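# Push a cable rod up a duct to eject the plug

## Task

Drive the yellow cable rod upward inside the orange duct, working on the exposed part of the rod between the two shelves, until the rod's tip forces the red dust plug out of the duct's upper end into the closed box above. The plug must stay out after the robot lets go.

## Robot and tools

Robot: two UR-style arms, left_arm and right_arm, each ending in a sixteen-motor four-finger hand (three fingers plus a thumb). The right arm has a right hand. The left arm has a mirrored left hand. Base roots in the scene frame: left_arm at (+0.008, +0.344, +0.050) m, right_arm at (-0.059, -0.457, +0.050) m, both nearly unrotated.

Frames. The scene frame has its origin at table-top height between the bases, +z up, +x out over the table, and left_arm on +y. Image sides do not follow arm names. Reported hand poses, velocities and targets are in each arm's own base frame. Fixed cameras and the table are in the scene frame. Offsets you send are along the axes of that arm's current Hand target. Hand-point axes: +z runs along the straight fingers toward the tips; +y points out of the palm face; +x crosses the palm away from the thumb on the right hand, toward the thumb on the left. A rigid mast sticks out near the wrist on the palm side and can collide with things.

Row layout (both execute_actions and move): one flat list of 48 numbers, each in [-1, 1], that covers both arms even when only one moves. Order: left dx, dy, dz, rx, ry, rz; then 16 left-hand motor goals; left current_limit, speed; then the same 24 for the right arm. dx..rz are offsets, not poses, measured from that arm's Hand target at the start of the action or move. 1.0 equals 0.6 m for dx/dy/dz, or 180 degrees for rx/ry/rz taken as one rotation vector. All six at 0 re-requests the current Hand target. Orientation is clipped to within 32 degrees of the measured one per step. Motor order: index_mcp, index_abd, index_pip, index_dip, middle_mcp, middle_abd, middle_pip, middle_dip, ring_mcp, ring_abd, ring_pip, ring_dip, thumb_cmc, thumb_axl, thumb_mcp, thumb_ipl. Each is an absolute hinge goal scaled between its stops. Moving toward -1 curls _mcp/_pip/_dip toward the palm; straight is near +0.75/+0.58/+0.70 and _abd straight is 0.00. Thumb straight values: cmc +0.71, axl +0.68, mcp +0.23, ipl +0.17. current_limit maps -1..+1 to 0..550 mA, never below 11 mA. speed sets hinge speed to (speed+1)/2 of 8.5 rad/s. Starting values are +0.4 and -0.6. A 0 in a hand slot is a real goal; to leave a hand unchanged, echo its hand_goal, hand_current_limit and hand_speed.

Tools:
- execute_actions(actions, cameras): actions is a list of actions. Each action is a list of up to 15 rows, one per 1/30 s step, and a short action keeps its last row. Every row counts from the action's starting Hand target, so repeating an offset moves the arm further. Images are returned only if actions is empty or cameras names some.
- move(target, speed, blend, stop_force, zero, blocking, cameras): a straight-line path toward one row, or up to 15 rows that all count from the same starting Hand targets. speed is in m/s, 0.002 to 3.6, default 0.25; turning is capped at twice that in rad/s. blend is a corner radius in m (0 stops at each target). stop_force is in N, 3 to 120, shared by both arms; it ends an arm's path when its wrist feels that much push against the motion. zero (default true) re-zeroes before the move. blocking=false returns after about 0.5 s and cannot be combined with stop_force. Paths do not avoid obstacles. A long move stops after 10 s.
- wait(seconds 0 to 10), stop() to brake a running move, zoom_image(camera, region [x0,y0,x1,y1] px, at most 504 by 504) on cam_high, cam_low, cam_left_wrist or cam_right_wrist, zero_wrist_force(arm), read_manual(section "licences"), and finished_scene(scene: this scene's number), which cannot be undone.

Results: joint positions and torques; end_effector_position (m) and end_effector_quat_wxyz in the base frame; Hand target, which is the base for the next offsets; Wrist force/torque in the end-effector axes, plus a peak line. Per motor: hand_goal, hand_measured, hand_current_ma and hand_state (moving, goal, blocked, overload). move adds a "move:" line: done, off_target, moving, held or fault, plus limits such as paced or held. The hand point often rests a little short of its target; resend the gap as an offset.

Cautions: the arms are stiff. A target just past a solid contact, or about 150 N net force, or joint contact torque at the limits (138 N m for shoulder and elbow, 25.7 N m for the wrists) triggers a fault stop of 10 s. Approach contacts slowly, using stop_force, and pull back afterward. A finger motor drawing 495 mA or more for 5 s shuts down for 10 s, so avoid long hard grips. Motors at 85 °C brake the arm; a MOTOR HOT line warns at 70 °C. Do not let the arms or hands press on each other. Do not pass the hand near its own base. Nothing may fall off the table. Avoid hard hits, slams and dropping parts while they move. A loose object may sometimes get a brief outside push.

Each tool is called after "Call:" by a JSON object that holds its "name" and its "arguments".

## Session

Scene 1 done. Now scene 2.

Call:
{"name": "execute_actions", "arguments": {"actions": []}}

Call:
{"name": "zoom_image", "arguments": {"camera": "cam_high", "region": [90, 0, 290, 200]}}

Call:
{"name": "zoom_image", "arguments": {"camera": "cam_low", "region": [170, 0, 350, 180]}}

Scene clock: 0.00 s.
left_arm: end_effector_position=(+0.4063, +0.0850, +0.2300) hand_goal=(+0.754, +0.000, +0.576, +0.696, +0.754, +0.000, +0.576, +0.696, +0.754, +0.000, +0.576, +0.696, +0.714, +0.678, +0.226, +0.168) hand_measured=(+0.754, +0.000, +0.576, +0.696, +0.754, +0.000, +0.576, +0.696, +0.754, +0.000, +0.576, +0.696, +0.714, +0.678, +0.226, +0.168) hand_current_ma=(+0, +0, +0, +0, +0, +0, +0, +0, +0, +0, +0, +0, +0, +0, +0, +0) hand_state=(goal, goal, goal, goal, goal, goal, goal, goal, goal, goal, goal, goal, goal, goal, goal, goal) hand_current_limit=0.40 hand_speed=-0.60 end_effector_quat_wxyz=(+0.000, +0.000, +1.000, +0.000) | right_arm: end_effector_position=(+0.4063, -0.0850, +0.2300) hand_goal=(+0.754, +0.000, +0.576, +0.696, +0.754, +0.000, +0.576, +0.696, +0.754, +0.000, +0.576, +0.696, +0.714, +0.678, +0.226, +0.168) hand_measured=(+0.754, +0.000, +0.576, +0.696, +0.754, +0.000, +0.576, +0.696, +0.754, +0.000, +0.576, +0.696, +0.714, +0.678, +0.226, +0.168) hand_current_ma=(+0, +0, +0, +0, +0, +0, +0, +0, +0, +0, +0, +0, +0, +0, +0, +0) hand_state=(goal, goal, goal, goal, goal, goal, goal, goal, goal, goal, goal, goal, goal, goal, goal, goal) hand_current_limit=0.40 hand_speed=-0.60 end_effector_quat_wxyz=(+0.000, +1.000, +0.000, +0.000)
Joint positions: left_arm=[3.458 -1.419 -2.042 -1.252 1.571 -1.255] | right_arm=[-0.316 -1.723 2.042 -1.89 -1.571 1.255]
Joint velocities: within noise
Joint torques (N m): no reading
Motor temperatures (°C): left_arm=[34 34 37 43 39 35] | right_arm=[29 32 32 34 38 40]
Wrist force (N): no reading
Wrist torque (N m): no reading
Wrist force, peak (N): no reading
Hand target: left_arm +0.4063, +0.0850, +0.2300; +0.000, +0.000, +1.000, +0.000 | right_arm +0.4063, -0.0850, +0.2300; +0.000, +1.000, +0.000, +0.000

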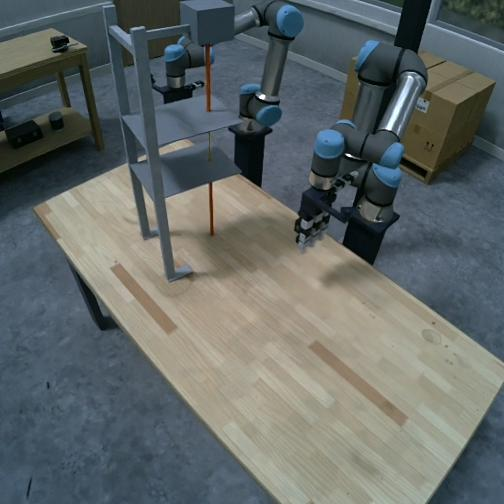

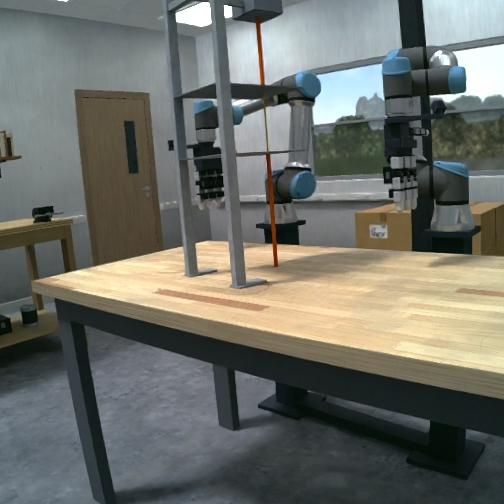

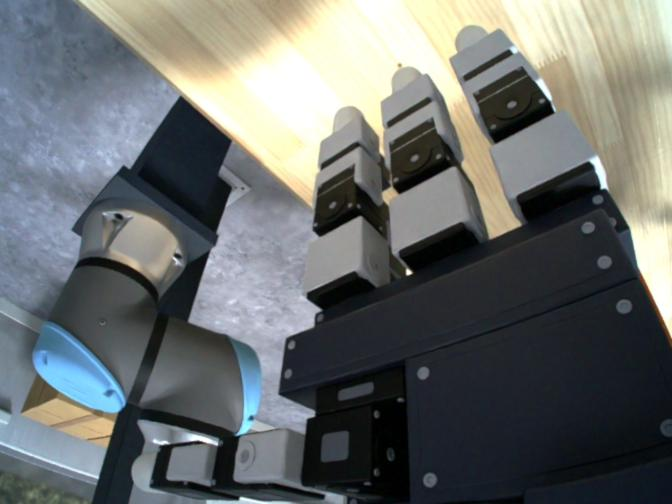

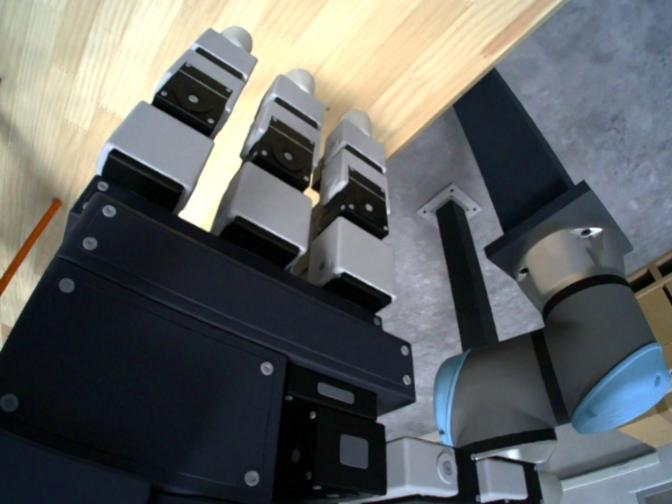

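Scaled by 2.520.

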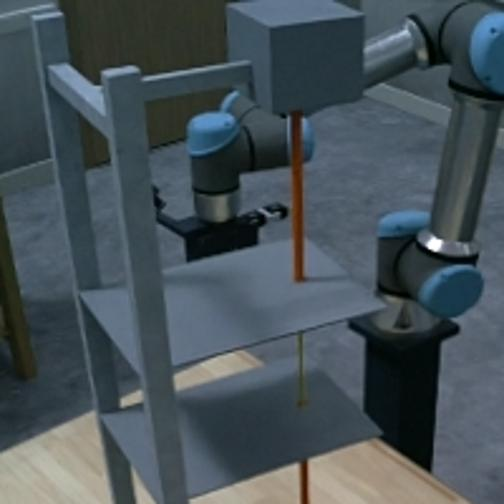

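Scaled by 2.800.

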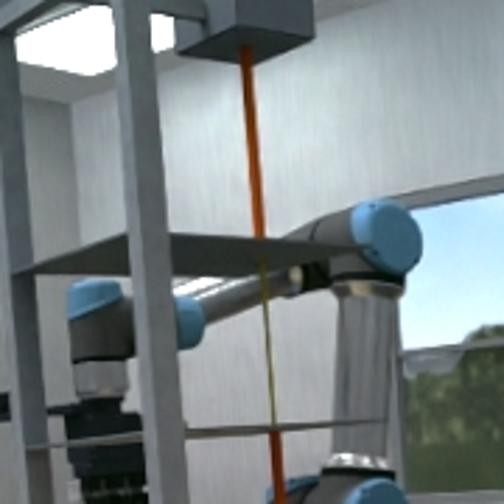

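Call:
{"name": "move", "arguments": {"target": [[0,0,0,0,0,0,0.754,0.1,0.576,0.696,0.754,-0.1,0.576,0.696,0.754,-0.15,0.576,0.696,-0.571,0.678,0.226,0.168,0.2,-0.6,0,0,0,0,0,0,0.754,0.1,0.576,0.696,0.754,-0.1,0.576,0.696,0.754,-0.15,0.576,0.696,0.714,0.678,0.226,0.168,0.2,-0.6],[-0.0255,-0.4885,-0.2133,0.1523,-0.4831,0.1523,0.754,0.1,0.576,0.696,0.754,-0.1,0.576,0.696,0.754,-0.15,0.576,0.696,-0.571,0.678,0.226,0.168,0.2,-0.6,0.0312,-0.3083,-0.1167,0.4872,0.1306,0.1306,0.754,0.1,0.576,0.696,0.754,-0.1,0.576,0.696,0.754,-0.15,0.576,0.696,0.714,0.678,0.226,0.168,0.2,-0.6],[0.0342,-0.5735,-0.31,-0.2723,-0.5232,0.5232,0.754,0.1,0.576,0.696,0.754,-0.1,0.576,0.696,0.754,-0.15,0.576,0.696,-0.571,0.678,0.226,0.168,0.2,-0.6,0.1387,-0.5127,-0.04,0.4872,0.1306,0.1306,0.754,0.1,0.576,0.696,0.754,-0.1,0.576,0.696,0.754,-0.15,0.576,0.696,0.714,0.678,0.226,0.168,0.2,-0.6]], "speed": 0.35, "blend": [0, 0.03, 0], "cameras": ["all"]}}

Call:
{"name": "zoom_image", "arguments": {"camera": "cam_left_wrist", "region": [320, 0, 600, 210]}}

Call:
{"name": "zoom_image", "arguments": {"camera": "cam_right_wrist", "region": [140, 0, 420, 210]}}

Scene clock: 170.50 s.
left_arm: end_effector_position=(+0.3858, -0.2591, +0.4160) hand_goal=(+0.754, +0.100, +0.576, +0.696, +0.754, -0.100, +0.576, +0.696, +0.754, -0.150, +0.576, +0.696, -0.570, +0.678, +0.226, +0.168) hand_measured=(+0.760, +0.102, +0.576, +0.696, +0.760, -0.096, +0.576, +0.696, +0.762, -0.146, +0.576, +0.696, -0.566, +0.678, +0.224, +0.168) hand_current_ma=(+5, +0, +0, +0, +6, +2, +0, +0, +7, +1, +0, +0, +2, +0, -1, +0) hand_state=(goal, goal, goal, goal, goal, goal, goal, goal, goal, goal, goal, goal, goal, goal, goal, goal) hand_current_limit=0.20 hand_speed=-0.60 end_effector_quat_wxyz=(+0.627, +0.627, +0.326, +0.326) | right_arm: end_effector_position=(+0.4895, +0.2226, +0.2540) hand_goal=(+0.754, +0.100, +0.576, +0.696, +0.754, -0.100, +0.576, +0.696, +0.754, -0.150, +0.576, +0.696, +0.714, +0.678, +0.226, +0.168) hand_measured=(+0.748, +0.096, +0.576, +0.696, +0.748, -0.098, +0.576, +0.696, +0.748, -0.148, +0.576, +0.696, +0.708, +0.678, +0.224, +0.168) hand_current_ma=(-14, -5, +0, +0, -15, +4, +0, +0, -14, +4, +0, +0, -13, -1, -4, +0) hand_state=(goal, goal, goal, goal, goal, goal, goal, goal, goal, goal, goal, goal, goal, goal, goal, goal) hand_current_limit=0.20 hand_speed=-0.60 end_effector_quat_wxyz=(+0.683, -0.683, +0.183, -0.183)
Joint positions: left_arm=[3.075 -1.637 -2.638 1.134 1.026 0] | right_arm=[-0.313 -1.55 1.939 -0.385 0.21 -0.004]
Joint torques (N m): left_arm=[10.55 23.19 1.67 -0.64 -2.18 1.62] | right_arm=[7.23 -12.07 -29.54 1.94 1.15 -1.96]
Wrist force (N): left_arm=[-0.5 1.0 -0.2] | right_arm=[-1.1 0.8 0.4]
Wrist torque (N m): left_arm=[0.01 0.17 -0.11] | right_arm=[-0.36 0.04 -0.03]
Wrist force, peak (N): left_arm=[-1.1 1.4 0.1] | right_arm=[-1.3 1.1 0.5]
Hand target: left_arm +0.3858, -0.2591, +0.4160; +0.627, +0.627, +0.326, +0.326 | right_arm +0.4895, +0.2226, +0.2540; +0.683, -0.683, +0.183, -0.183
Off the commanded pose: left_arm 0.000 m, 0 deg | right_arm 0.000 m, 0 deg.
move: done

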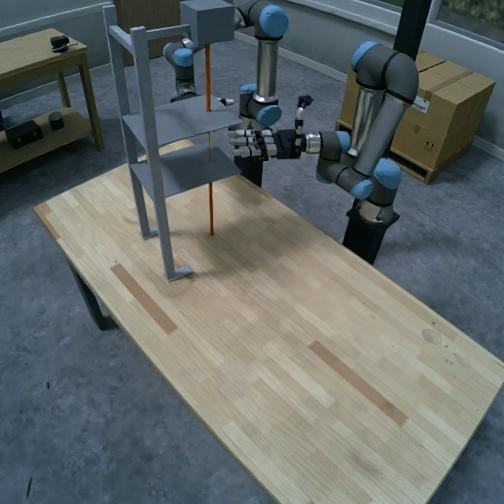

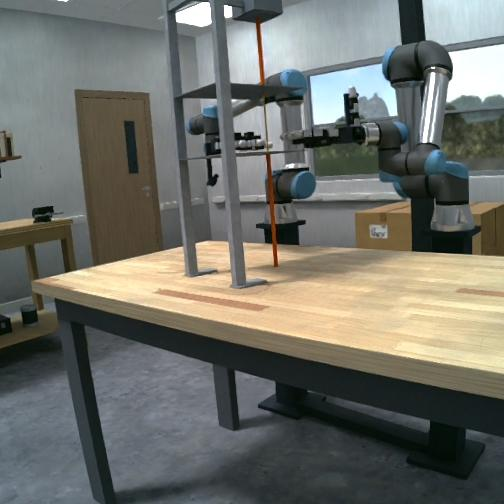

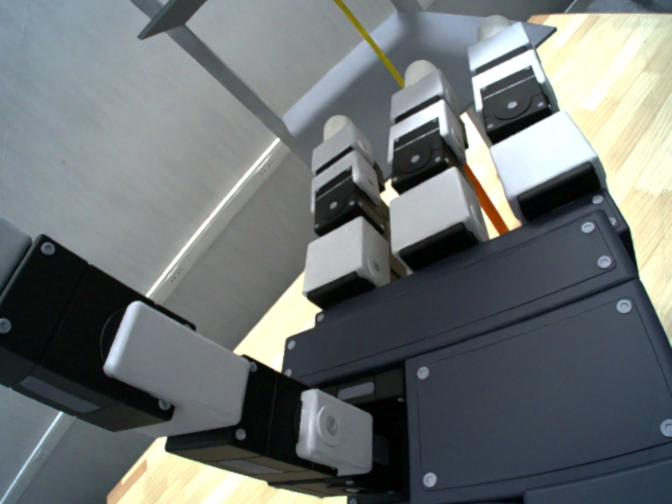

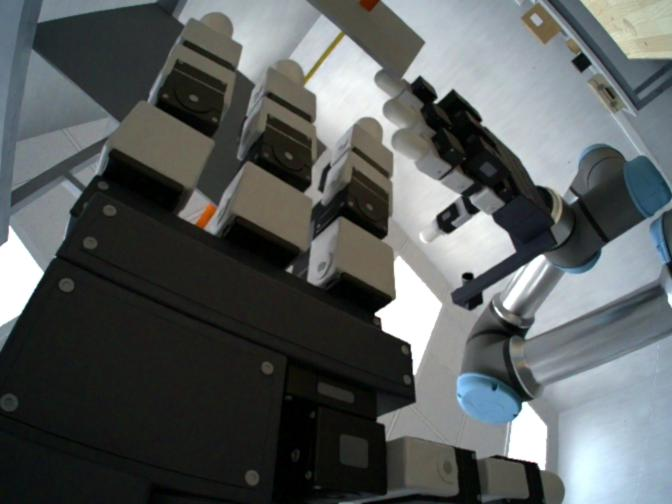

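Scaled by 1.800 from the camera's 672x504 image, which has a finer 960x720 frame.

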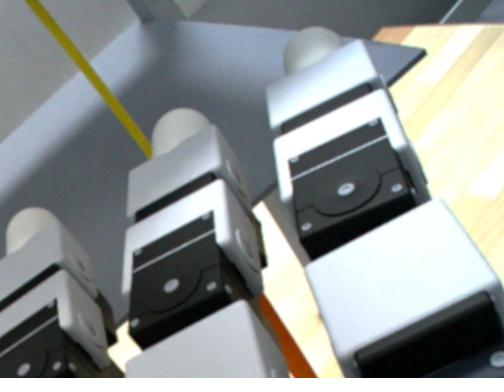

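Scaled by 1.800 from the camera's 672x504 image, which has a finer 960x720 frame.

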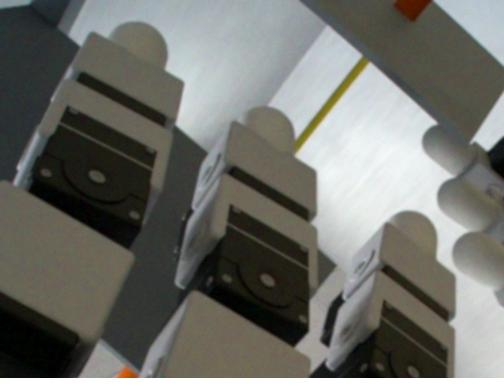

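Call:
{"name": "move", "arguments": {"target": [-0.0067,0.0567,0.1708,0,0,0,0.754,0.1,0.576,0.696,0.754,-0.1,0.576,0.696,0.754,-0.15,0.576,0.696,-0.571,0.678,0.226,0.168,0.2,-0.7,0.0043,0,0.2383,0,0,0,0.754,0.1,0.576,0.696,0.754,-0.1,0.576,0.696,0.754,-0.15,0.576,0.696,0.714,0.678,0.226,0.168,0.2,-0.7], "speed": 0.07, "stop_force": 5, "cameras": ["all"]}}

Call:
{"name": "zoom_image", "arguments": {"camera": "cam_low", "region": [225, 80, 315, 170]}}

Call:
{"name": "zoom_image", "arguments": {"camera": "cam_high", "region": [180, 110, 260, 190]}}

Call:
{"name": "zoom_image", "arguments": {"camera": "cam_left_wrist", "region": [280, 0, 560, 210]}}

Scene clock: 214.87 s.
left_arm: end_effector_position=(+0.4375, -0.2986, +0.4376) hand_goal=(+0.754, +0.100, +0.576, +0.696, +0.754, -0.100, +0.576, +0.696, +0.754, -0.150, +0.576, +0.696, -0.570, +0.678, +0.226, +0.168) hand_measured=(+0.760, +0.102, +0.576, +0.696, +0.760, -0.096, +0.576, +0.696, +0.760, -0.096, +0.578, +0.698, -0.566, +0.678, +0.224, +0.168) hand_current_ma=(+6, +0, +0, +0, +6, +2, +0, +0, +5, +91, +1, +1, +2, +0, -1, +0) hand_state=(goal, goal, goal, goal, goal, goal, goal, goal, goal, blocked, goal, goal, goal, goal, goal, goal) hand_current_limit=0.20 hand_speed=-0.70 end_effector_quat_wxyz=(+0.627, +0.627, +0.326, +0.326) | right_arm: end_effector_position=(+0.5257, +0.2832, +0.2540) hand_goal=(+0.754, +0.100, +0.576, +0.696, +0.754, -0.100, +0.576, +0.696, +0.754, -0.150, +0.576, +0.696, +0.714, +0.678, +0.226, +0.168) hand_measured=(+0.748, +0.064, +0.582, +0.696, +0.746, -0.098, +0.576, +0.696, +0.746, -0.148, +0.576, +0.696, +0.708, +0.678, +0.224, +0.168) hand_current_ma=(-13, -88, +11, +0, -15, +3, +0, +0, -15, +4, +0, +0, -13, -1, -3, +0) hand_state=(goal, blocked, goal, goal, goal, goal, goal, goal, goal, goal, goal, goal, goal, goal, goal, goal) hand_current_limit=0.20 hand_speed=-0.70 end_effector_quat_wxyz=(+0.683, -0.683, +0.183, -0.183)
Joint positions: left_arm=[2.937 -1.708 -2.436 1.003 1.164 0] | right_arm=[-0.142 -1.449 1.829 -0.38 0.381 -0.001]
Joint torques (N m): left_arm=[8.82 29.94 5.71 2.73 -2.58 0.62] | right_arm=[-4.02 -32.95 -15.03 -2.21 -1.49 -0.2]
Wrist force (N): left_arm=[1.4 1.7 -1.3] | right_arm=[0.0 1.1 -1.2]
Wrist torque (N m): left_arm=[0.05 0.21 0.03] | right_arm=[-0.22 0.07 -0.03]
Wrist force, peak (N): left_arm=[3.5 1.2 -6.9] | right_arm=[5.3 1.5 -3.9]
Hand target: left_arm +0.4375, -0.2986, +0.4376; +0.627, +0.627, +0.326, +0.326 (not the last commanded pose) | right_arm +0.5257, +0.2832, +0.2540; +0.683, -0.683, +0.183, -0.183 (not the last commanded pose)
Off the commanded pose: left_arm 0.039 m, 0 deg | right_arm 0.072 m, 0 deg.
move: contact (left_arm, right_arm)

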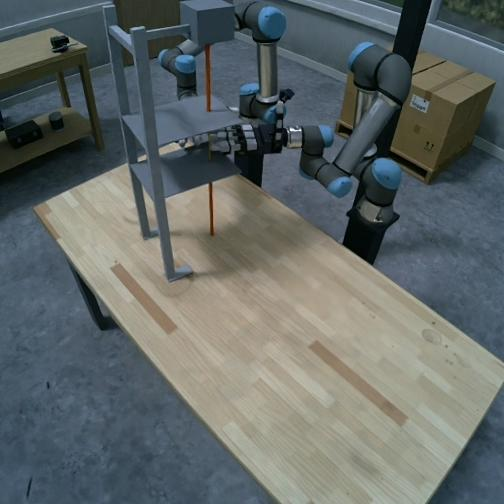

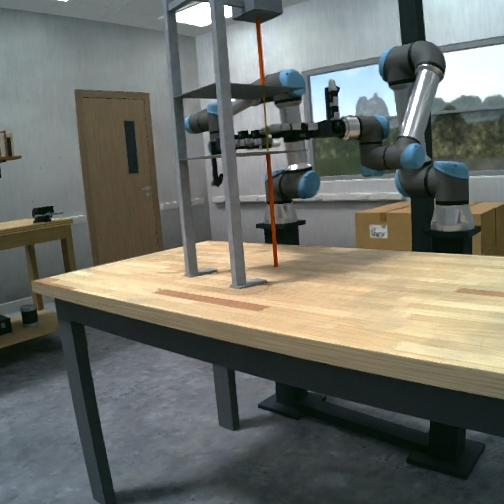

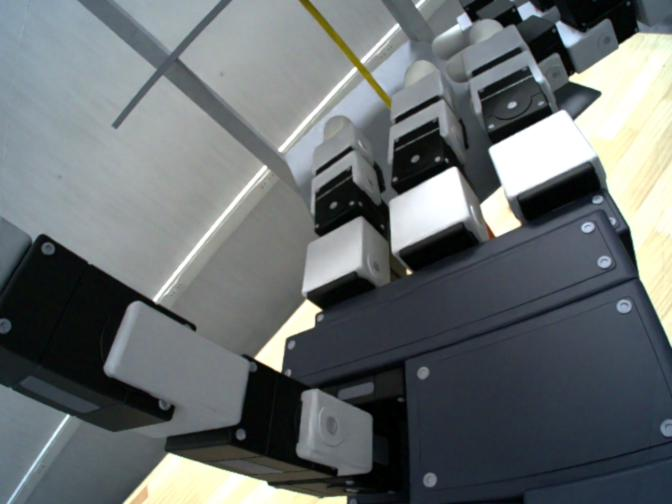

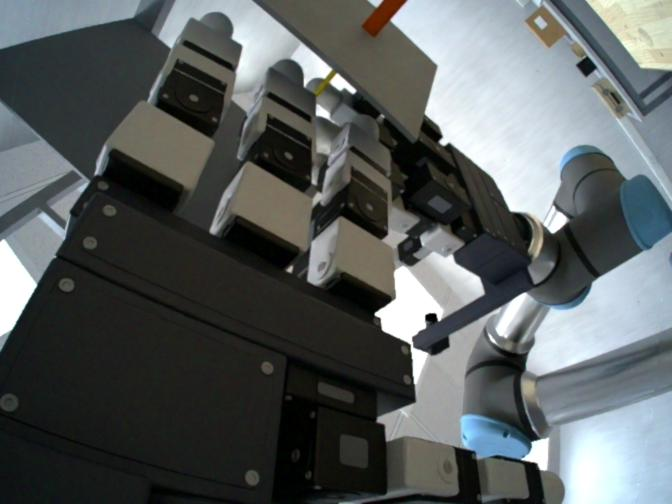

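Scaled by 5.600.

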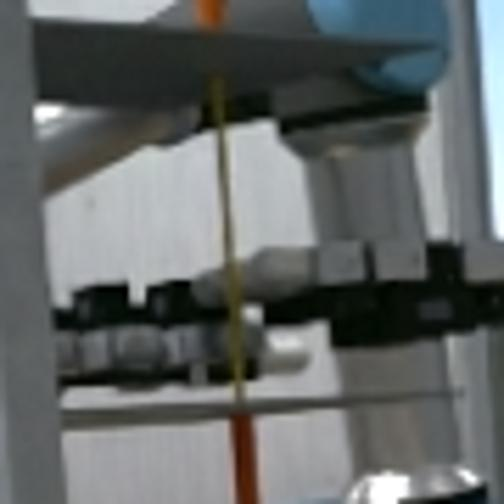

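Scaled by 6.300.

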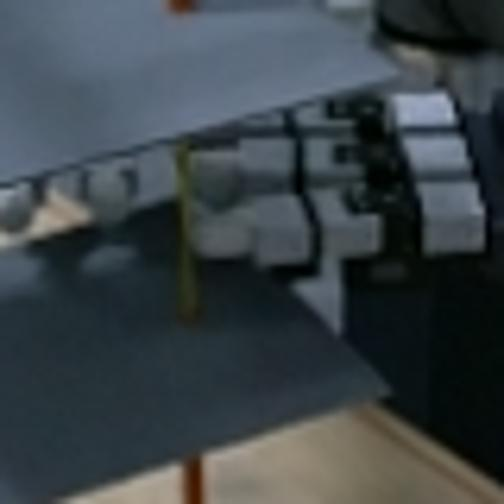

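Scaled by 1.800 from the camera's 672x504 image, which has a finer 960x720 frame.

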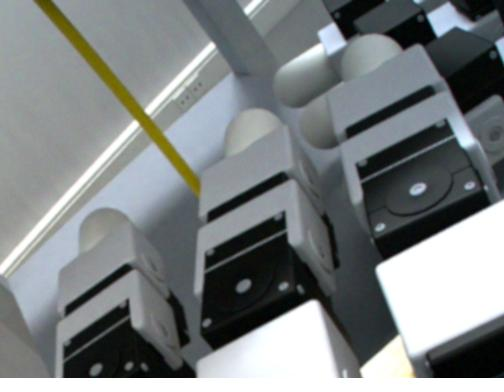

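Call:
{"name": "move", "arguments": {"target": [0,0,0,0,0,0,0.754,0.1,0.576,0.696,0.754,-0.1,0.576,0.696,0.754,-0.1,0.576,0.696,-0.571,0.678,0.226,0.168,0.2,-0.7,0,0,-0.1,0,0,0,0.754,0.1,0.576,0.696,0.754,-0.1,0.576,0.696,0.754,-0.15,0.576,0.696,0.714,0.678,0.226,0.168,0.2,-0.7], "speed": 0.06, "cameras": []}}

Call:
{"name": "move", "arguments": {"target": [0.0005,0.0373,0.0533,0,0,0,0.754,0.1,0.576,0.696,0.754,-0.1,0.576,0.696,0.754,-0.1,0.576,0.696,-0.571,0.678,0.226,0.168,0.2,-0.7,0,0,0,0,0,0,0.754,0.1,0.576,0.696,0.754,-0.1,0.576,0.696,0.754,-0.15,0.576,0.696,0.714,0.678,0.226,0.168,0.2,-0.7], "speed": 0.06, "stop_force": 5, "cameras": ["cam_left_wrist", "cam_low"]}}

Call:
{"name": "zoom_image", "arguments": {"camera": "cam_left_wrist", "region": [280, 0, 560, 210]}}

Call:
{"name": "zoom_image", "arguments": {"camera": "cam_low", "region": [225, 80, 315, 170]}}

Scene clock: 236.30 s.
left_arm: end_effector_position=(+0.4375, -0.2986, +0.4376) hand_goal=(+0.754, +0.100, +0.576, +0.696, +0.754, -0.100, +0.576, +0.696, +0.754, -0.100, +0.576, +0.696, -0.570, +0.678, +0.226, +0.168) hand_measured=(+0.760, +0.102, +0.576, +0.696, +0.760, -0.096, +0.576, +0.696, +0.762, -0.100, +0.578, +0.698, -0.566, +0.678, +0.224, +0.168) hand_current_ma=(+6, +0, +0, +0, +6, +2, +0, +0, +7, +0, +1, +1, +2, +0, -1, +0) hand_state=(goal, goal, goal, goal, goal, goal, goal, goal, goal, goal, goal, goal, goal, goal, goal, goal) hand_current_limit=0.20 hand_speed=-0.70 end_effector_quat_wxyz=(+0.627, +0.627, +0.326, +0.326) | right_arm: end_effector_position=(+0.4958, +0.2314, +0.2540) hand_goal=(+0.754, +0.100, +0.576, +0.696, +0.754, -0.100, +0.576, +0.696, +0.754, -0.150, +0.576, +0.696, +0.714, +0.678, +0.226, +0.168) hand_measured=(+0.746, +0.096, +0.576, +0.696, +0.746, -0.098, +0.576, +0.696, +0.746, -0.148, +0.576, +0.696, +0.708, +0.678, +0.224, +0.168) hand_current_ma=(-15, -5, +0, +0, -15, +3, +0, +0, -15, +4, +0, +0, -13, -1, -3, +0) hand_state=(goal, goal, goal, goal, goal, goal, goal, goal, goal, goal, goal, goal, goal, goal, goal, goal) hand_current_limit=0.20 hand_speed=-0.70 end_effector_quat_wxyz=(+0.683, -0.683, +0.183, -0.183)
Joint positions: left_arm=[2.937 -1.708 -2.436 1.003 1.164 0] | right_arm=[-0.286 -1.534 1.923 -0.387 0.238 -0.001]
Joint torques (N m): left_arm=[9.03 29.91 7.25 3.2 0.75 0.76] | right_arm=[-5.49 -27.31 -13.93 -2.04 -1.47 2.35]
Wrist force (N): left_arm=[-0.4 1.0 -0.1] | right_arm=[-0.9 0.9 0.5]
Wrist torque (N m): left_arm=[-0.04 0.15 -0.09] | right_arm=[-0.35 0.02 -0.12]
Wrist force, peak (N): left_arm=[1.4 1.8 -1.6] | right_arm=[-0.3 1.3 -1.4]
Hand target: left_arm +0.4375, -0.2986, +0.4376; +0.627, +0.627, +0.326, +0.326 | right_arm +0.4957, +0.2313, +0.2540; +0.683, -0.683, +0.183, -0.183
Off the commanded pose: left_arm 0.000 m, 0 deg | right_arm 0.000 m, 0 deg.
move: done
No camera images: "cameras" was empty.

Scene clock: 238.17 s.
left_arm: end_effector_position=(+0.4639, -0.3167, +0.4600) hand_goal=(+0.754, +0.100, +0.576, +0.696, +0.754, -0.100, +0.576, +0.696, +0.754, -0.100, +0.576, +0.696, -0.570, +0.678, +0.226, +0.168) hand_measured=(+0.760, +0.102, +0.576, +0.696, +0.760, -0.096, +0.576, +0.696, +0.762, -0.100, +0.578, +0.698, -0.566, +0.678, +0.224, +0.168) hand_current_ma=(+6, +0, +0, +0, +6, +1, +0, +0, +7, +0, +1, +1, +2, +0, -1, +0) hand_state=(goal, goal, goal, goal, goal, goal, goal, goal, goal, goal, goal, goal, goal, goal, goal, goal) hand_current_limit=0.20 hand_speed=-0.70 end_effector_quat_wxyz=(+0.627, +0.627, +0.326, +0.326) | right_arm: end_effector_position=(+0.4957, +0.2313, +0.2540) hand_goal=(+0.754, +0.100, +0.576, +0.696, +0.754, -0.100, +0.576, +0.696, +0.754, -0.150, +0.576, +0.696, +0.714, +0.678, +0.226, +0.168) hand_measured=(+0.746, +0.096, +0.576, +0.696, +0.746, -0.098, +0.576, +0.696, +0.746, -0.148, +0.576, +0.696, +0.708, +0.678, +0.224, +0.168) hand_current_ma=(-15, -5, +0, +0, -15, +3, +0, +0, -15, +4, +0, +0, -13, -1, -3, +0) hand_state=(goal, goal, goal, goal, goal, goal, goal, goal, goal, goal, goal, goal, goal, goal, goal, goal) hand_current_limit=0.20 hand_speed=-0.70 end_effector_quat_wxyz=(+0.683, -0.683, +0.183, -0.183)
Joint positions: left_arm=[2.896 -1.716 -2.328 0.902 1.205 0] | right_arm=[-0.286 -1.535 1.923 -0.388 0.237 -0.001]
Joint torques (N m): left_arm=[-9.51 13.85 22.3 -0.09 2.09 0.23] | right_arm=[-5.1 -28.29 -14.24 -2.06 -1.04 2.34]
Wrist force (N): left_arm=[-0.5 0.9 0.0] | right_arm=[-0.8 0.8 0.3]
Wrist torque (N m): left_arm=[-0.08 0.16 -0.06] | right_arm=[-0.35 0.01 -0.12]
Wrist force, peak (N): left_arm=[-0.6 1.3 0.0] | right_arm=[-1.1 1.0 0.4]
Hand target: left_arm +0.4639, -0.3167, +0.4600; +0.627, +0.627, +0.326, +0.326 | right_arm +0.4957, +0.2313, +0.2540; +0.683, -0.683, +0.183, -0.183
Off the commanded pose: left_arm 0.000 m, 0 deg | right_arm 0.000 m, 0 deg.
move: done
Images, in order (width x height): cam_low 504x504, cam_left_wrist 672x504.

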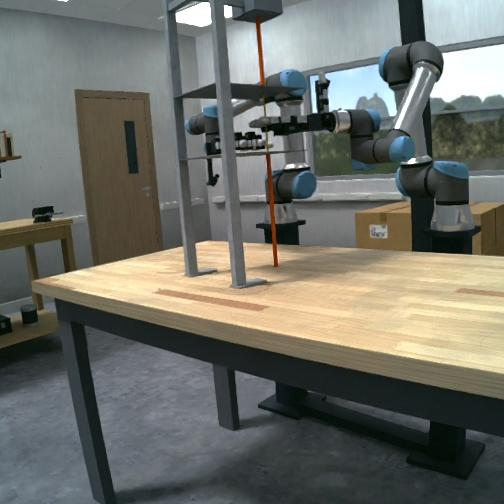

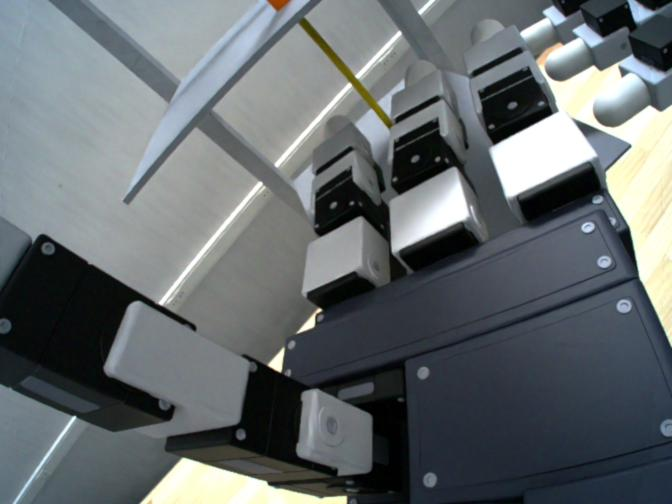

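Scaled by 1.800 from the camera's 672x504 image, which has a finer 960x720 frame.

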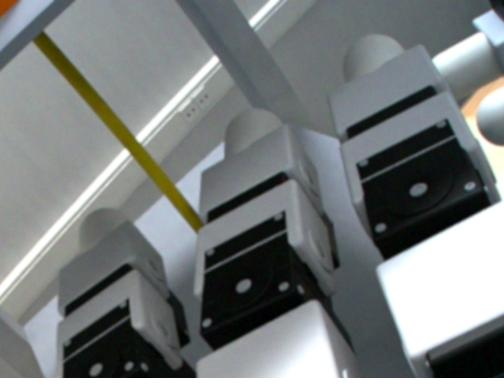

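Scaled by 5.600.

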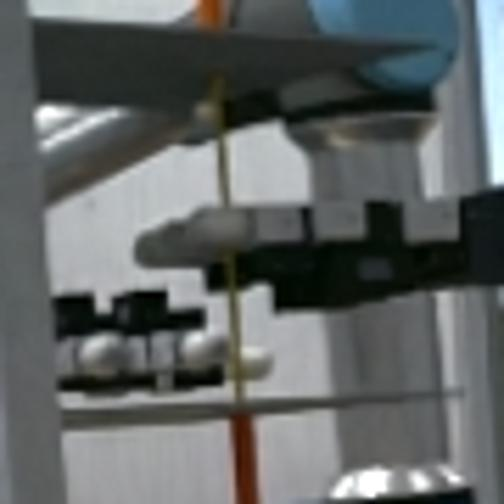

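Call:
{"name": "move", "arguments": {"target": [[0,0.1,0,0,0,0,0.754,0.1,0.576,0.696,0.754,-0.1,0.576,0.696,0.754,-0.15,0.576,0.696,-0.571,0.678,0.226,0.168,0.2,-0.7,0,0.0183,0,0,0,0,0.754,0.1,0.576,0.696,0.754,-0.1,0.576,0.696,0.754,-0.15,0.576,0.696,0.714,0.678,0.226,0.168,0.2,-0.7],[0,0.1,0,0,0,0,0.754,0.1,0.576,0.696,0.754,-0.1,0.576,0.696,0.754,-0.15,0.576,0.696,-0.571,0.678,0.226,0.168,0.2,-0.7,0.0027,0.0183,0.2212,0,0,0,0.754,0.1,0.576,0.696,0.754,-0.1,0.576,0.696,0.754,-0.15,0.576,0.696,0.714,0.678,0.226,0.168,0.2,-0.7]], "speed": 0.07, "stop_force": 5, "cameras": ["all"]}}

Call:
{"name": "zoom_image", "arguments": {"camera": "cam_low", "region": [225, 80, 315, 170]}}

Call:
{"name": "zoom_image", "arguments": {"camera": "cam_high", "region": [180, 110, 260, 190]}}

Scene clock: 270.80 s.
left_arm: end_effector_position=(+0.4639, -0.3167, +0.5200) hand_goal=(+0.754, +0.100, +0.576, +0.696, +0.754, -0.100, +0.576, +0.696, +0.754, -0.150, +0.576, +0.696, -0.570, +0.678, +0.226, +0.168) hand_measured=(+0.760, +0.102, +0.576, +0.696, +0.762, -0.096, +0.576, +0.696, +0.762, -0.146, +0.578, +0.698, -0.566, +0.678, +0.224, +0.168) hand_current_ma=(+6, +0, +0, +0, +6, +1, +0, +0, +7, +1, +1, +1, +2, +0, -1, +0) hand_state=(goal, goal, goal, goal, goal, goal, goal, goal, goal, goal, goal, goal, goal, goal, goal, goal) hand_current_limit=0.20 hand_speed=-0.70 end_effector_quat_wxyz=(+0.627, +0.627, +0.326, +0.326) | right_arm: end_effector_position=(+0.5634, +0.3454, +0.2430) hand_goal=(+0.754, +0.100, +0.576, +0.696, +0.754, -0.100, +0.576, +0.696, +0.754, -0.150, +0.576, +0.696, +0.714, +0.678, +0.226, +0.168) hand_measured=(+0.746, +0.096, +0.576, +0.696, +0.746, -0.098, +0.576, +0.696, +0.746, -0.148, +0.576, +0.696, +0.708, +0.678, +0.224, +0.168) hand_current_ma=(-15, -5, +0, +0, -15, +3, +0, +0, -15, +4, +0, +0, -13, -1, -3, +0) hand_state=(goal, goal, goal, goal, goal, goal, goal, goal, goal, goal, goal, goal, goal, goal, goal, goal) hand_current_limit=0.20 hand_speed=-0.70 end_effector_quat_wxyz=(+0.683, -0.683, +0.183, -0.183)
Joint positions: left_arm=[2.896 -1.581 -2.259 0.699 1.205 0] | right_arm=[0.004 -1.321 1.704 -0.383 0.528 -0.001]
Joint torques (N m): left_arm=[-9.55 28.39 26.33 -0.1 2.14 1.72] | right_arm=[7.42 -22.76 -30.52 1.08 1.24 -1.83]
Wrist force (N): left_arm=[-0.4 1.0 0.0] | right_arm=[-0.9 0.9 0.3]
Wrist torque (N m): left_arm=[-0.10 0.16 -0.08] | right_arm=[-0.34 0.03 0.00]
Wrist force, peak (N): left_arm=[-0.4 1.5 0.1] | right_arm=[-1.1 1.0 0.9]
Hand target: left_arm +0.4639, -0.3167, +0.5200; +0.627, +0.627, +0.326, +0.326 | right_arm +0.5634, +0.3454, +0.2430; +0.683, -0.683, +0.183, -0.183
Off the commanded pose: left_arm 0.000 m, 0 deg | right_arm 0.000 m, 0 deg.
move: done

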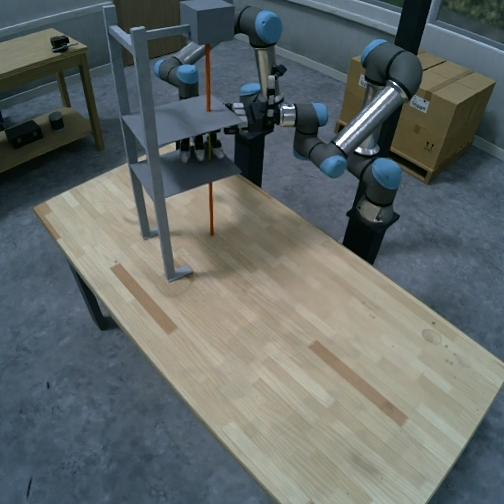

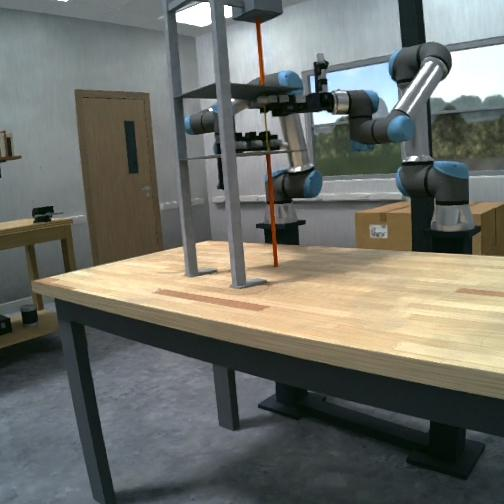

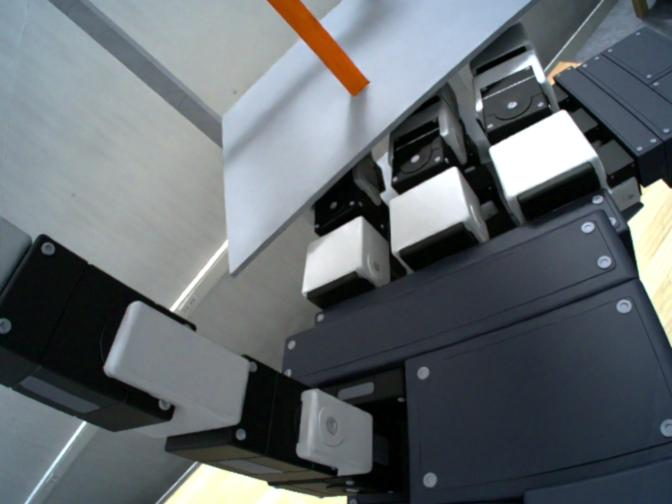

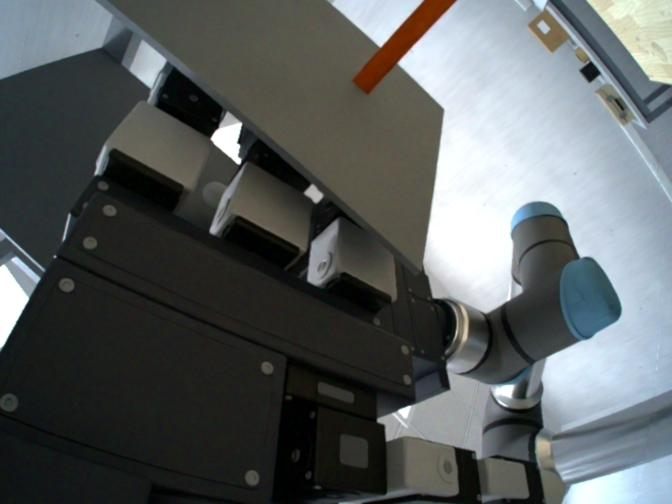

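Scaled by 5.600.

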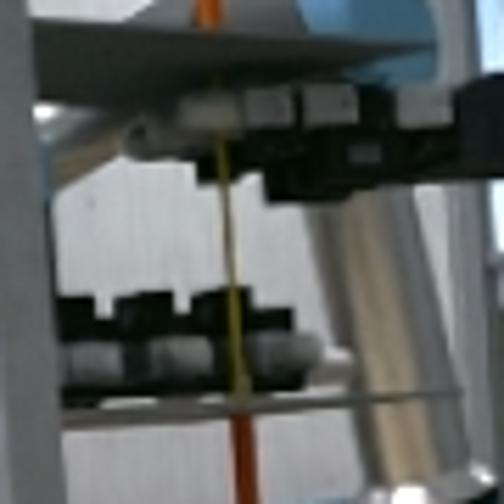

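Scaled by 6.300.

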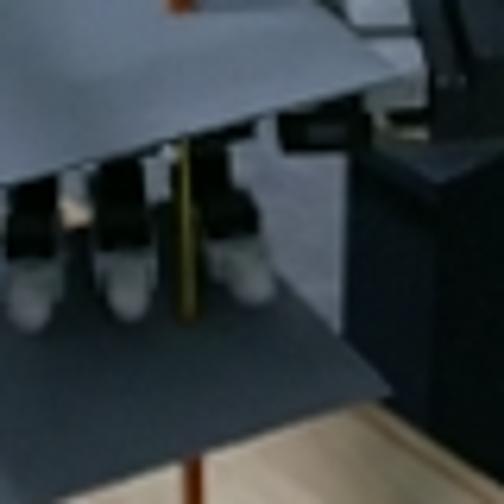

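Call:
{"name": "move", "arguments": {"target": [0,-0.0867,0,0,0,0,0.754,-0.25,0.576,0.696,0.754,0.25,0.576,0.696,0.754,-0.15,0.576,0.696,-0.571,0.678,0.226,0.168,0.7,-0.7,0,0,0,0,0,0,0.754,0.1,0.576,0.696,0.754,-0.1,0.576,0.696,0.754,-0.15,0.576,0.696,0.714,0.678,0.226,0.168,0.1,-0.7], "speed": 0.08, "cameras": ["cam_low", "cam_left_wrist"]}}

Call:
{"name": "zoom_image", "arguments": {"camera": "cam_low", "region": [225, 80, 315, 170]}}

Scene clock: 292.33 s.
left_arm: end_effector_position=(+0.4639, -0.3167, +0.4681) hand_goal=(+0.754, -0.250, +0.576, +0.696, +0.754, +0.250, +0.576, +0.696, +0.754, -0.150, +0.576, +0.696, -0.570, +0.678, +0.226, +0.168) hand_measured=(+0.740, -0.108, +0.564, +0.694, +0.736, +0.038, +0.562, +0.694, +0.762, -0.148, +0.578, +0.698, -0.566, +0.678, +0.224, +0.168) hand_current_ma=(-19, +385, -13, -1, -27, -467, -16, -1, +7, +1, +1, +1, +2, +0, -1, +0) hand_state=(goal, blocked, goal, goal, goal, blocked, goal, goal, goal, goal, goal, goal, goal, goal, goal, goal) hand_current_limit=0.70 hand_speed=-0.70 end_effector_quat_wxyz=(+0.627, +0.627, +0.326, +0.326) | right_arm: end_effector_position=(+0.5634, +0.3454, +0.2430) hand_goal=(+0.754, +0.100, +0.576, +0.696, +0.754, -0.100, +0.576, +0.696, +0.754, -0.150, +0.576, +0.696, +0.714, +0.678, +0.226, +0.168) hand_measured=(+0.746, +0.096, +0.576, +0.696, +0.746, -0.098, +0.576, +0.696, +0.746, -0.148, +0.576, +0.696, +0.708, +0.678, +0.224, +0.168) hand_current_ma=(-15, -5, +0, +0, -15, +3, +0, +0, -15, +4, +0, +0, -13, -1, -3, +0) hand_state=(goal, goal, goal, goal, goal, goal, goal, goal, goal, goal, goal, goal, goal, goal, goal, goal) hand_current_limit=0.10 hand_speed=-0.70 end_effector_quat_wxyz=(+0.683, -0.683, +0.183, -0.183)
Joint positions: left_arm=[2.896 -1.696 -2.32 0.874 1.205 0] | right_arm=[0.004 -1.321 1.704 -0.383 0.528 -0.001]
Joint torques (N m): left_arm=[8.46 12.16 6.11 2.01 -0.42 -2] | right_arm=[7.17 -23.34 -30.21 0.89 1.15 -1.89]
Wrist force (N): left_arm=[-1.3 5.3 0.5] | right_arm=[-1.0 0.9 0.6]
Wrist torque (N m): left_arm=[-0.29 0.10 -0.09] | right_arm=[-0.36 0.03 0.00]
Wrist force, peak (N): left_arm=[-1.7 5.6 0.7] | right_arm=[-1.3 1.0 0.5]
Hand target: left_arm +0.4639, -0.3167, +0.4680; +0.627, +0.627, +0.326, +0.326 | right_arm +0.5634, +0.3454, +0.2430; +0.683, -0.683, +0.183, -0.183
Off the commanded pose: left_arm 0.000 m, 0 deg | right_arm 0.000 m, 0 deg.
move: done
Images, in order (width x height): cam_low 504x504, cam_left_wrist 672x504.

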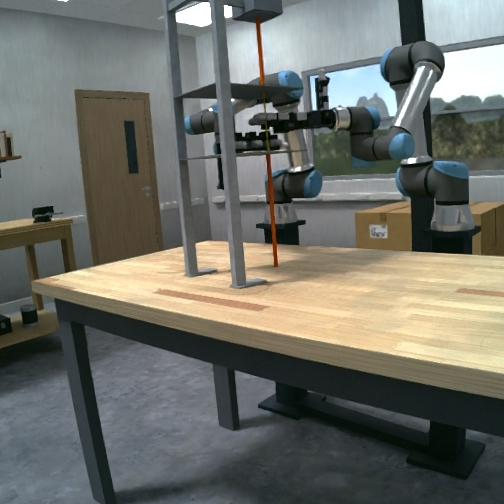

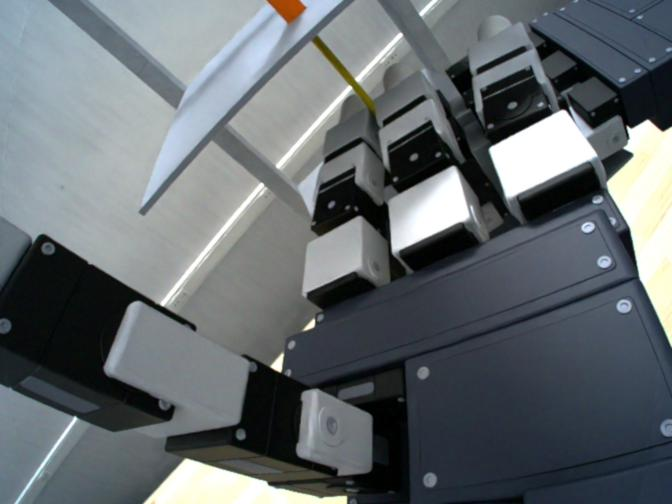

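Scaled by 5.600.

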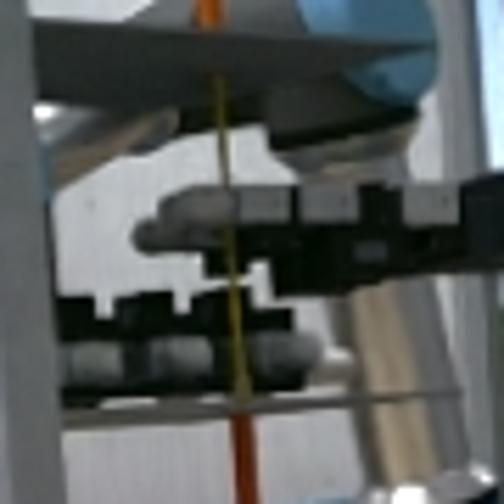

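Call:
{"name": "move", "arguments": {"target": [0,0.0933,0,0,0,0,0.754,-0.25,0.576,0.696,0.754,0.25,0.576,0.696,0.754,-0.15,0.576,0.696,-0.571,0.678,0.226,0.168,0.7,-0.7,0,0,0,0,0,0,0.754,0.1,0.576,0.696,0.754,-0.1,0.576,0.696,0.754,-0.15,0.576,0.696,0.714,0.678,0.226,0.168,0.1,-0.7], "speed": 0.06, "cameras": []}}

Scene clock: 314.13 s.
left_arm: end_effector_position=(+0.4639, -0.3167, +0.5239) hand_goal=(+0.754, -0.250, +0.576, +0.696, +0.754, +0.250, +0.576, +0.696, +0.754, -0.150, +0.576, +0.696, -0.570, +0.678, +0.226, +0.168) hand_measured=(+0.764, -0.108, +0.578, +0.694, +0.760, +0.038, +0.574, +0.694, +0.762, -0.148, +0.578, +0.698, -0.566, +0.678, +0.224, +0.168) hand_current_ma=(+10, +385, +0, -1, +6, -467, +0, -1, +7, +1, +1, +1, +2, +0, -1, +0) hand_state=(goal, blocked, goal, goal, goal, blocked, goal, goal, goal, goal, goal, goal, goal, goal, goal, goal) hand_current_limit=0.70 hand_speed=-0.70 end_effector_quat_wxyz=(+0.627, +0.627, +0.326, +0.326) | right_arm: end_effector_position=(+0.5634, +0.3454, +0.2430) hand_goal=(+0.754, +0.100, +0.576, +0.696, +0.754, -0.100, +0.576, +0.696, +0.754, -0.150, +0.576, +0.696, +0.714, +0.678, +0.226, +0.168) hand_measured=(+0.746, +0.096, +0.576, +0.696, +0.746, -0.098, +0.576, +0.696, +0.746, -0.148, +0.576, +0.696, +0.708, +0.678, +0.224, +0.168) hand_current_ma=(-15, -5, +0, +0, -15, +3, +0, +0, -15, +4, +0, +0, -13, -1, -3, +0) hand_state=(goal, goal, goal, goal, goal, goal, goal, goal, goal, goal, goal, goal, goal, goal, goal, goal) hand_current_limit=0.10 hand_speed=-0.70 end_effector_quat_wxyz=(+0.683, -0.683, +0.183, -0.183)
Joint positions: left_arm=[2.896 -1.573 -2.254 0.686 1.205 0] | right_arm=[0.004 -1.321 1.704 -0.383 0.528 -0.001]
Joint torques (N m): left_arm=[-1.9 28.98 25.69 0.06 1.8 1.7] | right_arm=[7.37 -22.63 -30.18 1.15 1.08 -1.9]
Wrist force (N): left_arm=[-1.2 0.4 0.2] | right_arm=[-0.9 0.6 0.5]
Wrist torque (N m): left_arm=[-0.12 0.11 -0.02] | right_arm=[-0.40 0.03 -0.02]
Wrist force, peak (N): left_arm=[-1.3 5.6 0.7] | right_arm=[-1.3 0.9 0.6]
Hand target: left_arm +0.4639, -0.3167, +0.5240; +0.627, +0.627, +0.326, +0.326 | right_arm +0.5634, +0.3454, +0.2430; +0.683, -0.683, +0.183, -0.183
Off the commanded pose: left_arm 0.000 m, 0 deg | right_arm 0.000 m, 0 deg.
move: done
No camera images: "cameras" was empty.

Call:
{"name": "zero_wrist_force", "arguments": {"arm": "left_arm"}}

Call:
{"name": "move", "arguments": {"target": [[0,0,0,0,0,0,0.754,-0.25,0.576,0.696,0.754,0.25,0.576,0.696,0.754,-0.15,0.576,0.696,-0.571,0.678,0.226,0.168,0.7,-0.7,0,0,0,0,0,0,0.754,-0.25,0.576,0.696,0.754,0.25,0.576,0.696,0.754,-0.15,0.576,0.696,0.714,0.678,0.226,0.168,0.7,-0.7],[0,0,0,0,0,0,0.754,0.05,0.576,0.696,0.754,-0.05,0.576,0.696,0.754,-0.15,0.576,0.696,-0.571,0.678,0.226,0.168,0.2,-0.7,0,0,0,0,0,0,0.754,-0.25,0.576,0.696,0.754,0.25,0.576,0.696,0.754,-0.15,0.576,0.696,0.714,0.678,0.226,0.168,0.7,-0.7],[-0.0035,-0.0933,0,0,0,0,0.754,-0.25,0.576,0.696,0.754,0.25,0.576,0.696,0.754,-0.15,0.576,0.696,-0.571,0.678,0.226,0.168,0.7,-0.7,0,0,0,0,0,0,0.754,-0.25,0.576,0.696,0.754,0.25,0.576,0.696,0.754,-0.15,0.576,0.696,0.714,0.678,0.226,0.168,0.7,-0.7],[-0.0035,-0.0933,0,0,0,0,0.754,-0.25,0.576,0.696,0.754,0.25,0.576,0.696,0.754,-0.15,0.576,0.696,-0.571,0.678,0.226,0.168,0.7,-0.7,0,0,0,0,0,0,0.754,0.1,0.576,0.696,0.754,-0.1,0.576,0.696,0.754,-0.15,0.576,0.696,0.714,0.678,0.226,0.168,0.1,-0.7]], "speed": 0.09, "cameras": []}}

Call:
{"name": "move", "arguments": {"target": [0,0.0933,0,0,0,0,0.754,-0.25,0.576,0.696,0.754,0.25,0.576,0.696,0.754,-0.15,0.576,0.696,-0.571,0.678,0.226,0.168,0.7,-0.7,0,0,0,0,0,0,0.754,0.1,0.576,0.696,0.754,-0.1,0.576,0.696,0.754,-0.15,0.576,0.696,0.714,0.678,0.226,0.168,0.1,-0.7], "speed": 0.05, "stop_force": 3, "cameras": []}}

Wrist force sensor zeroed.

Scene clock: 341.50 s.
left_arm: end_effector_position=(+0.4627, -0.3184, +0.4680) hand_goal=(+0.754, -0.250, +0.576, +0.696, +0.754, +0.250, +0.576, +0.696, +0.754, -0.150, +0.576, +0.696, -0.570, +0.678, +0.226, +0.168) hand_measured=(+0.764, -0.080, +0.578, +0.694, +0.760, +0.066, +0.576, +0.694, +0.762, -0.148, +0.578, +0.698, -0.566, +0.678, +0.224, +0.168) hand_current_ma=(+10, +468, +0, -1, +6, -467, +0, -1, +7, +1, +1, +1, +2, +0, -1, +0) hand_state=(goal, blocked, goal, goal, goal, blocked, goal, goal, goal, goal, goal, goal, goal, goal, goal, goal) hand_current_limit=0.70 hand_speed=-0.70 end_effector_quat_wxyz=(+0.627, +0.627, +0.326, +0.326) | right_arm: end_effector_position=(+0.5634, +0.3454, +0.2430) hand_goal=(+0.754, +0.100, +0.576, +0.696, +0.754, -0.100, +0.576, +0.696, +0.754, -0.150, +0.576, +0.696, +0.714, +0.678, +0.226, +0.168) hand_measured=(+0.746, +0.096, +0.576, +0.696, +0.746, -0.098, +0.576, +0.696, +0.746, -0.148, +0.576, +0.696, +0.708, +0.678, +0.224, +0.168) hand_current_ma=(-15, -5, +0, +0, -16, +4, +0, +0, -15, +4, +0, +0, -13, -1, -3, +0) hand_state=(goal, goal, goal, goal, goal, goal, goal, goal, goal, goal, goal, goal, goal, goal, goal, goal) hand_current_limit=0.10 hand_speed=-0.70 end_effector_quat_wxyz=(+0.683, -0.683, +0.183, -0.183)
Joint positions: left_arm=[2.889 -1.696 -2.32 0.875 1.211 0] | right_arm=[0.004 -1.321 1.704 -0.383 0.528 -0.001]
Joint torques (N m): left_arm=[-2.97 14.27 6.8 3.01 1.07 -1.82] | right_arm=[-1.28 -23.13 -30.16 -2.24 0.85 -1.93]
Wrist force (N, zeroed by zero_wrist_force on left_arm): left_arm=[0.9 1.0 -0.4] | right_arm=[-1.0 0.7 0.4]
Wrist torque (N m, zeroed by zero_wrist_force on left_arm): left_arm=[0.08 0.03 0.06] | right_arm=[-0.37 0.03 -0.01]
Wrist force, peak (N, zeroed by zero_wrist_force on left_arm): left_arm=[-0.6 0.4 3.8] | right_arm=[-1.3 1.2 -5.5]
Hand target: left_arm +0.4627, -0.3184, +0.4680; +0.627, +0.627, +0.326, +0.326 | right_arm +0.5634, +0.3454, +0.2430; +0.683, -0.683, +0.183, -0.183
Off the commanded pose: left_arm 0.000 m, 0 deg | right_arm 0.000 m, 0 deg.
move: done
No camera images: "cameras" was empty.

Scene clock: 343.80 s.
left_arm: end_effector_position=(+0.4627, -0.3184, +0.5240) hand_goal=(+0.754, -0.250, +0.576, +0.696, +0.754, +0.250, +0.576, +0.696, +0.754, -0.150, +0.576, +0.696, -0.570, +0.678, +0.226, +0.168) hand_measured=(+0.764, -0.080, +0.578, +0.694, +0.762, +0.066, +0.576, +0.694, +0.762, -0.148, +0.578, +0.698, -0.566, +0.678, +0.224, +0.168) hand_current_ma=(+10, +467, +1, -1, +7, -467, +0, -1, +7, +1, +1, +1, +2, +0, -1, +0) hand_state=(goal, blocked, goal, goal, goal, blocked, goal, goal, goal, goal, goal, goal, goal, goal, goal, goal) hand_current_limit=0.70 hand_speed=-0.70 end_effector_quat_wxyz=(+0.627, +0.627, +0.326, +0.326) | right_arm: end_effector_position=(+0.5634, +0.3454, +0.2430) hand_goal=(+0.754, +0.100, +0.576, +0.696, +0.754, -0.100, +0.576, +0.696, +0.754, -0.150, +0.576, +0.696, +0.714, +0.678, +0.226, +0.168) hand_measured=(+0.746, +0.096, +0.576, +0.696, +0.746, -0.098, +0.576, +0.696, +0.746, -0.148, +0.576, +0.696, +0.708, +0.678, +0.224, +0.168) hand_current_ma=(-15, -5, +0, +0, -16, +4, +0, +0, -15, +4, +0, +0, -13, -1, -3, +0) hand_state=(goal, goal, goal, goal, goal, goal, goal, goal, goal, goal, goal, goal, goal, goal, goal, goal) hand_current_limit=0.10 hand_speed=-0.70 end_effector_quat_wxyz=(+0.683, -0.683, +0.183, -0.183)
Joint positions: left_arm=[2.889 -1.573 -2.254 0.686 1.211 0] | right_arm=[0.004 -1.321 1.704 -0.383 0.528 -0.001]
Joint torques (N m): left_arm=[-9.73 29.78 26.16 0.27 1.88 1.87] | right_arm=[7.21 -23.76 -30.7 -2.45 0.8 -1.9]
Wrist force (N, zeroed by zero_wrist_force on left_arm): left_arm=[0.9 0.3 -0.5] | right_arm=[-1.0 0.9 0.5]
Wrist torque (N m, zeroed by zero_wrist_force on left_arm): left_arm=[0.06 0.03 0.09] | right_arm=[-0.35 0.04 -0.01]
Wrist force, peak (N, zeroed by zero_wrist_force on left_arm): left_arm=[1.0 1.0 -0.3] | right_arm=[-1.3 0.9 0.5]
Hand target: left_arm +0.4627, -0.3184, +0.5240; +0.627, +0.627, +0.326, +0.326 | right_arm +0.5634, +0.3454, +0.2430; +0.683, -0.683, +0.183, -0.183
Off the commanded pose: left_arm 0.000 m, 0 deg | right_arm 0.000 m, 0 deg.
move: done
No camera images: "cameras" was empty.


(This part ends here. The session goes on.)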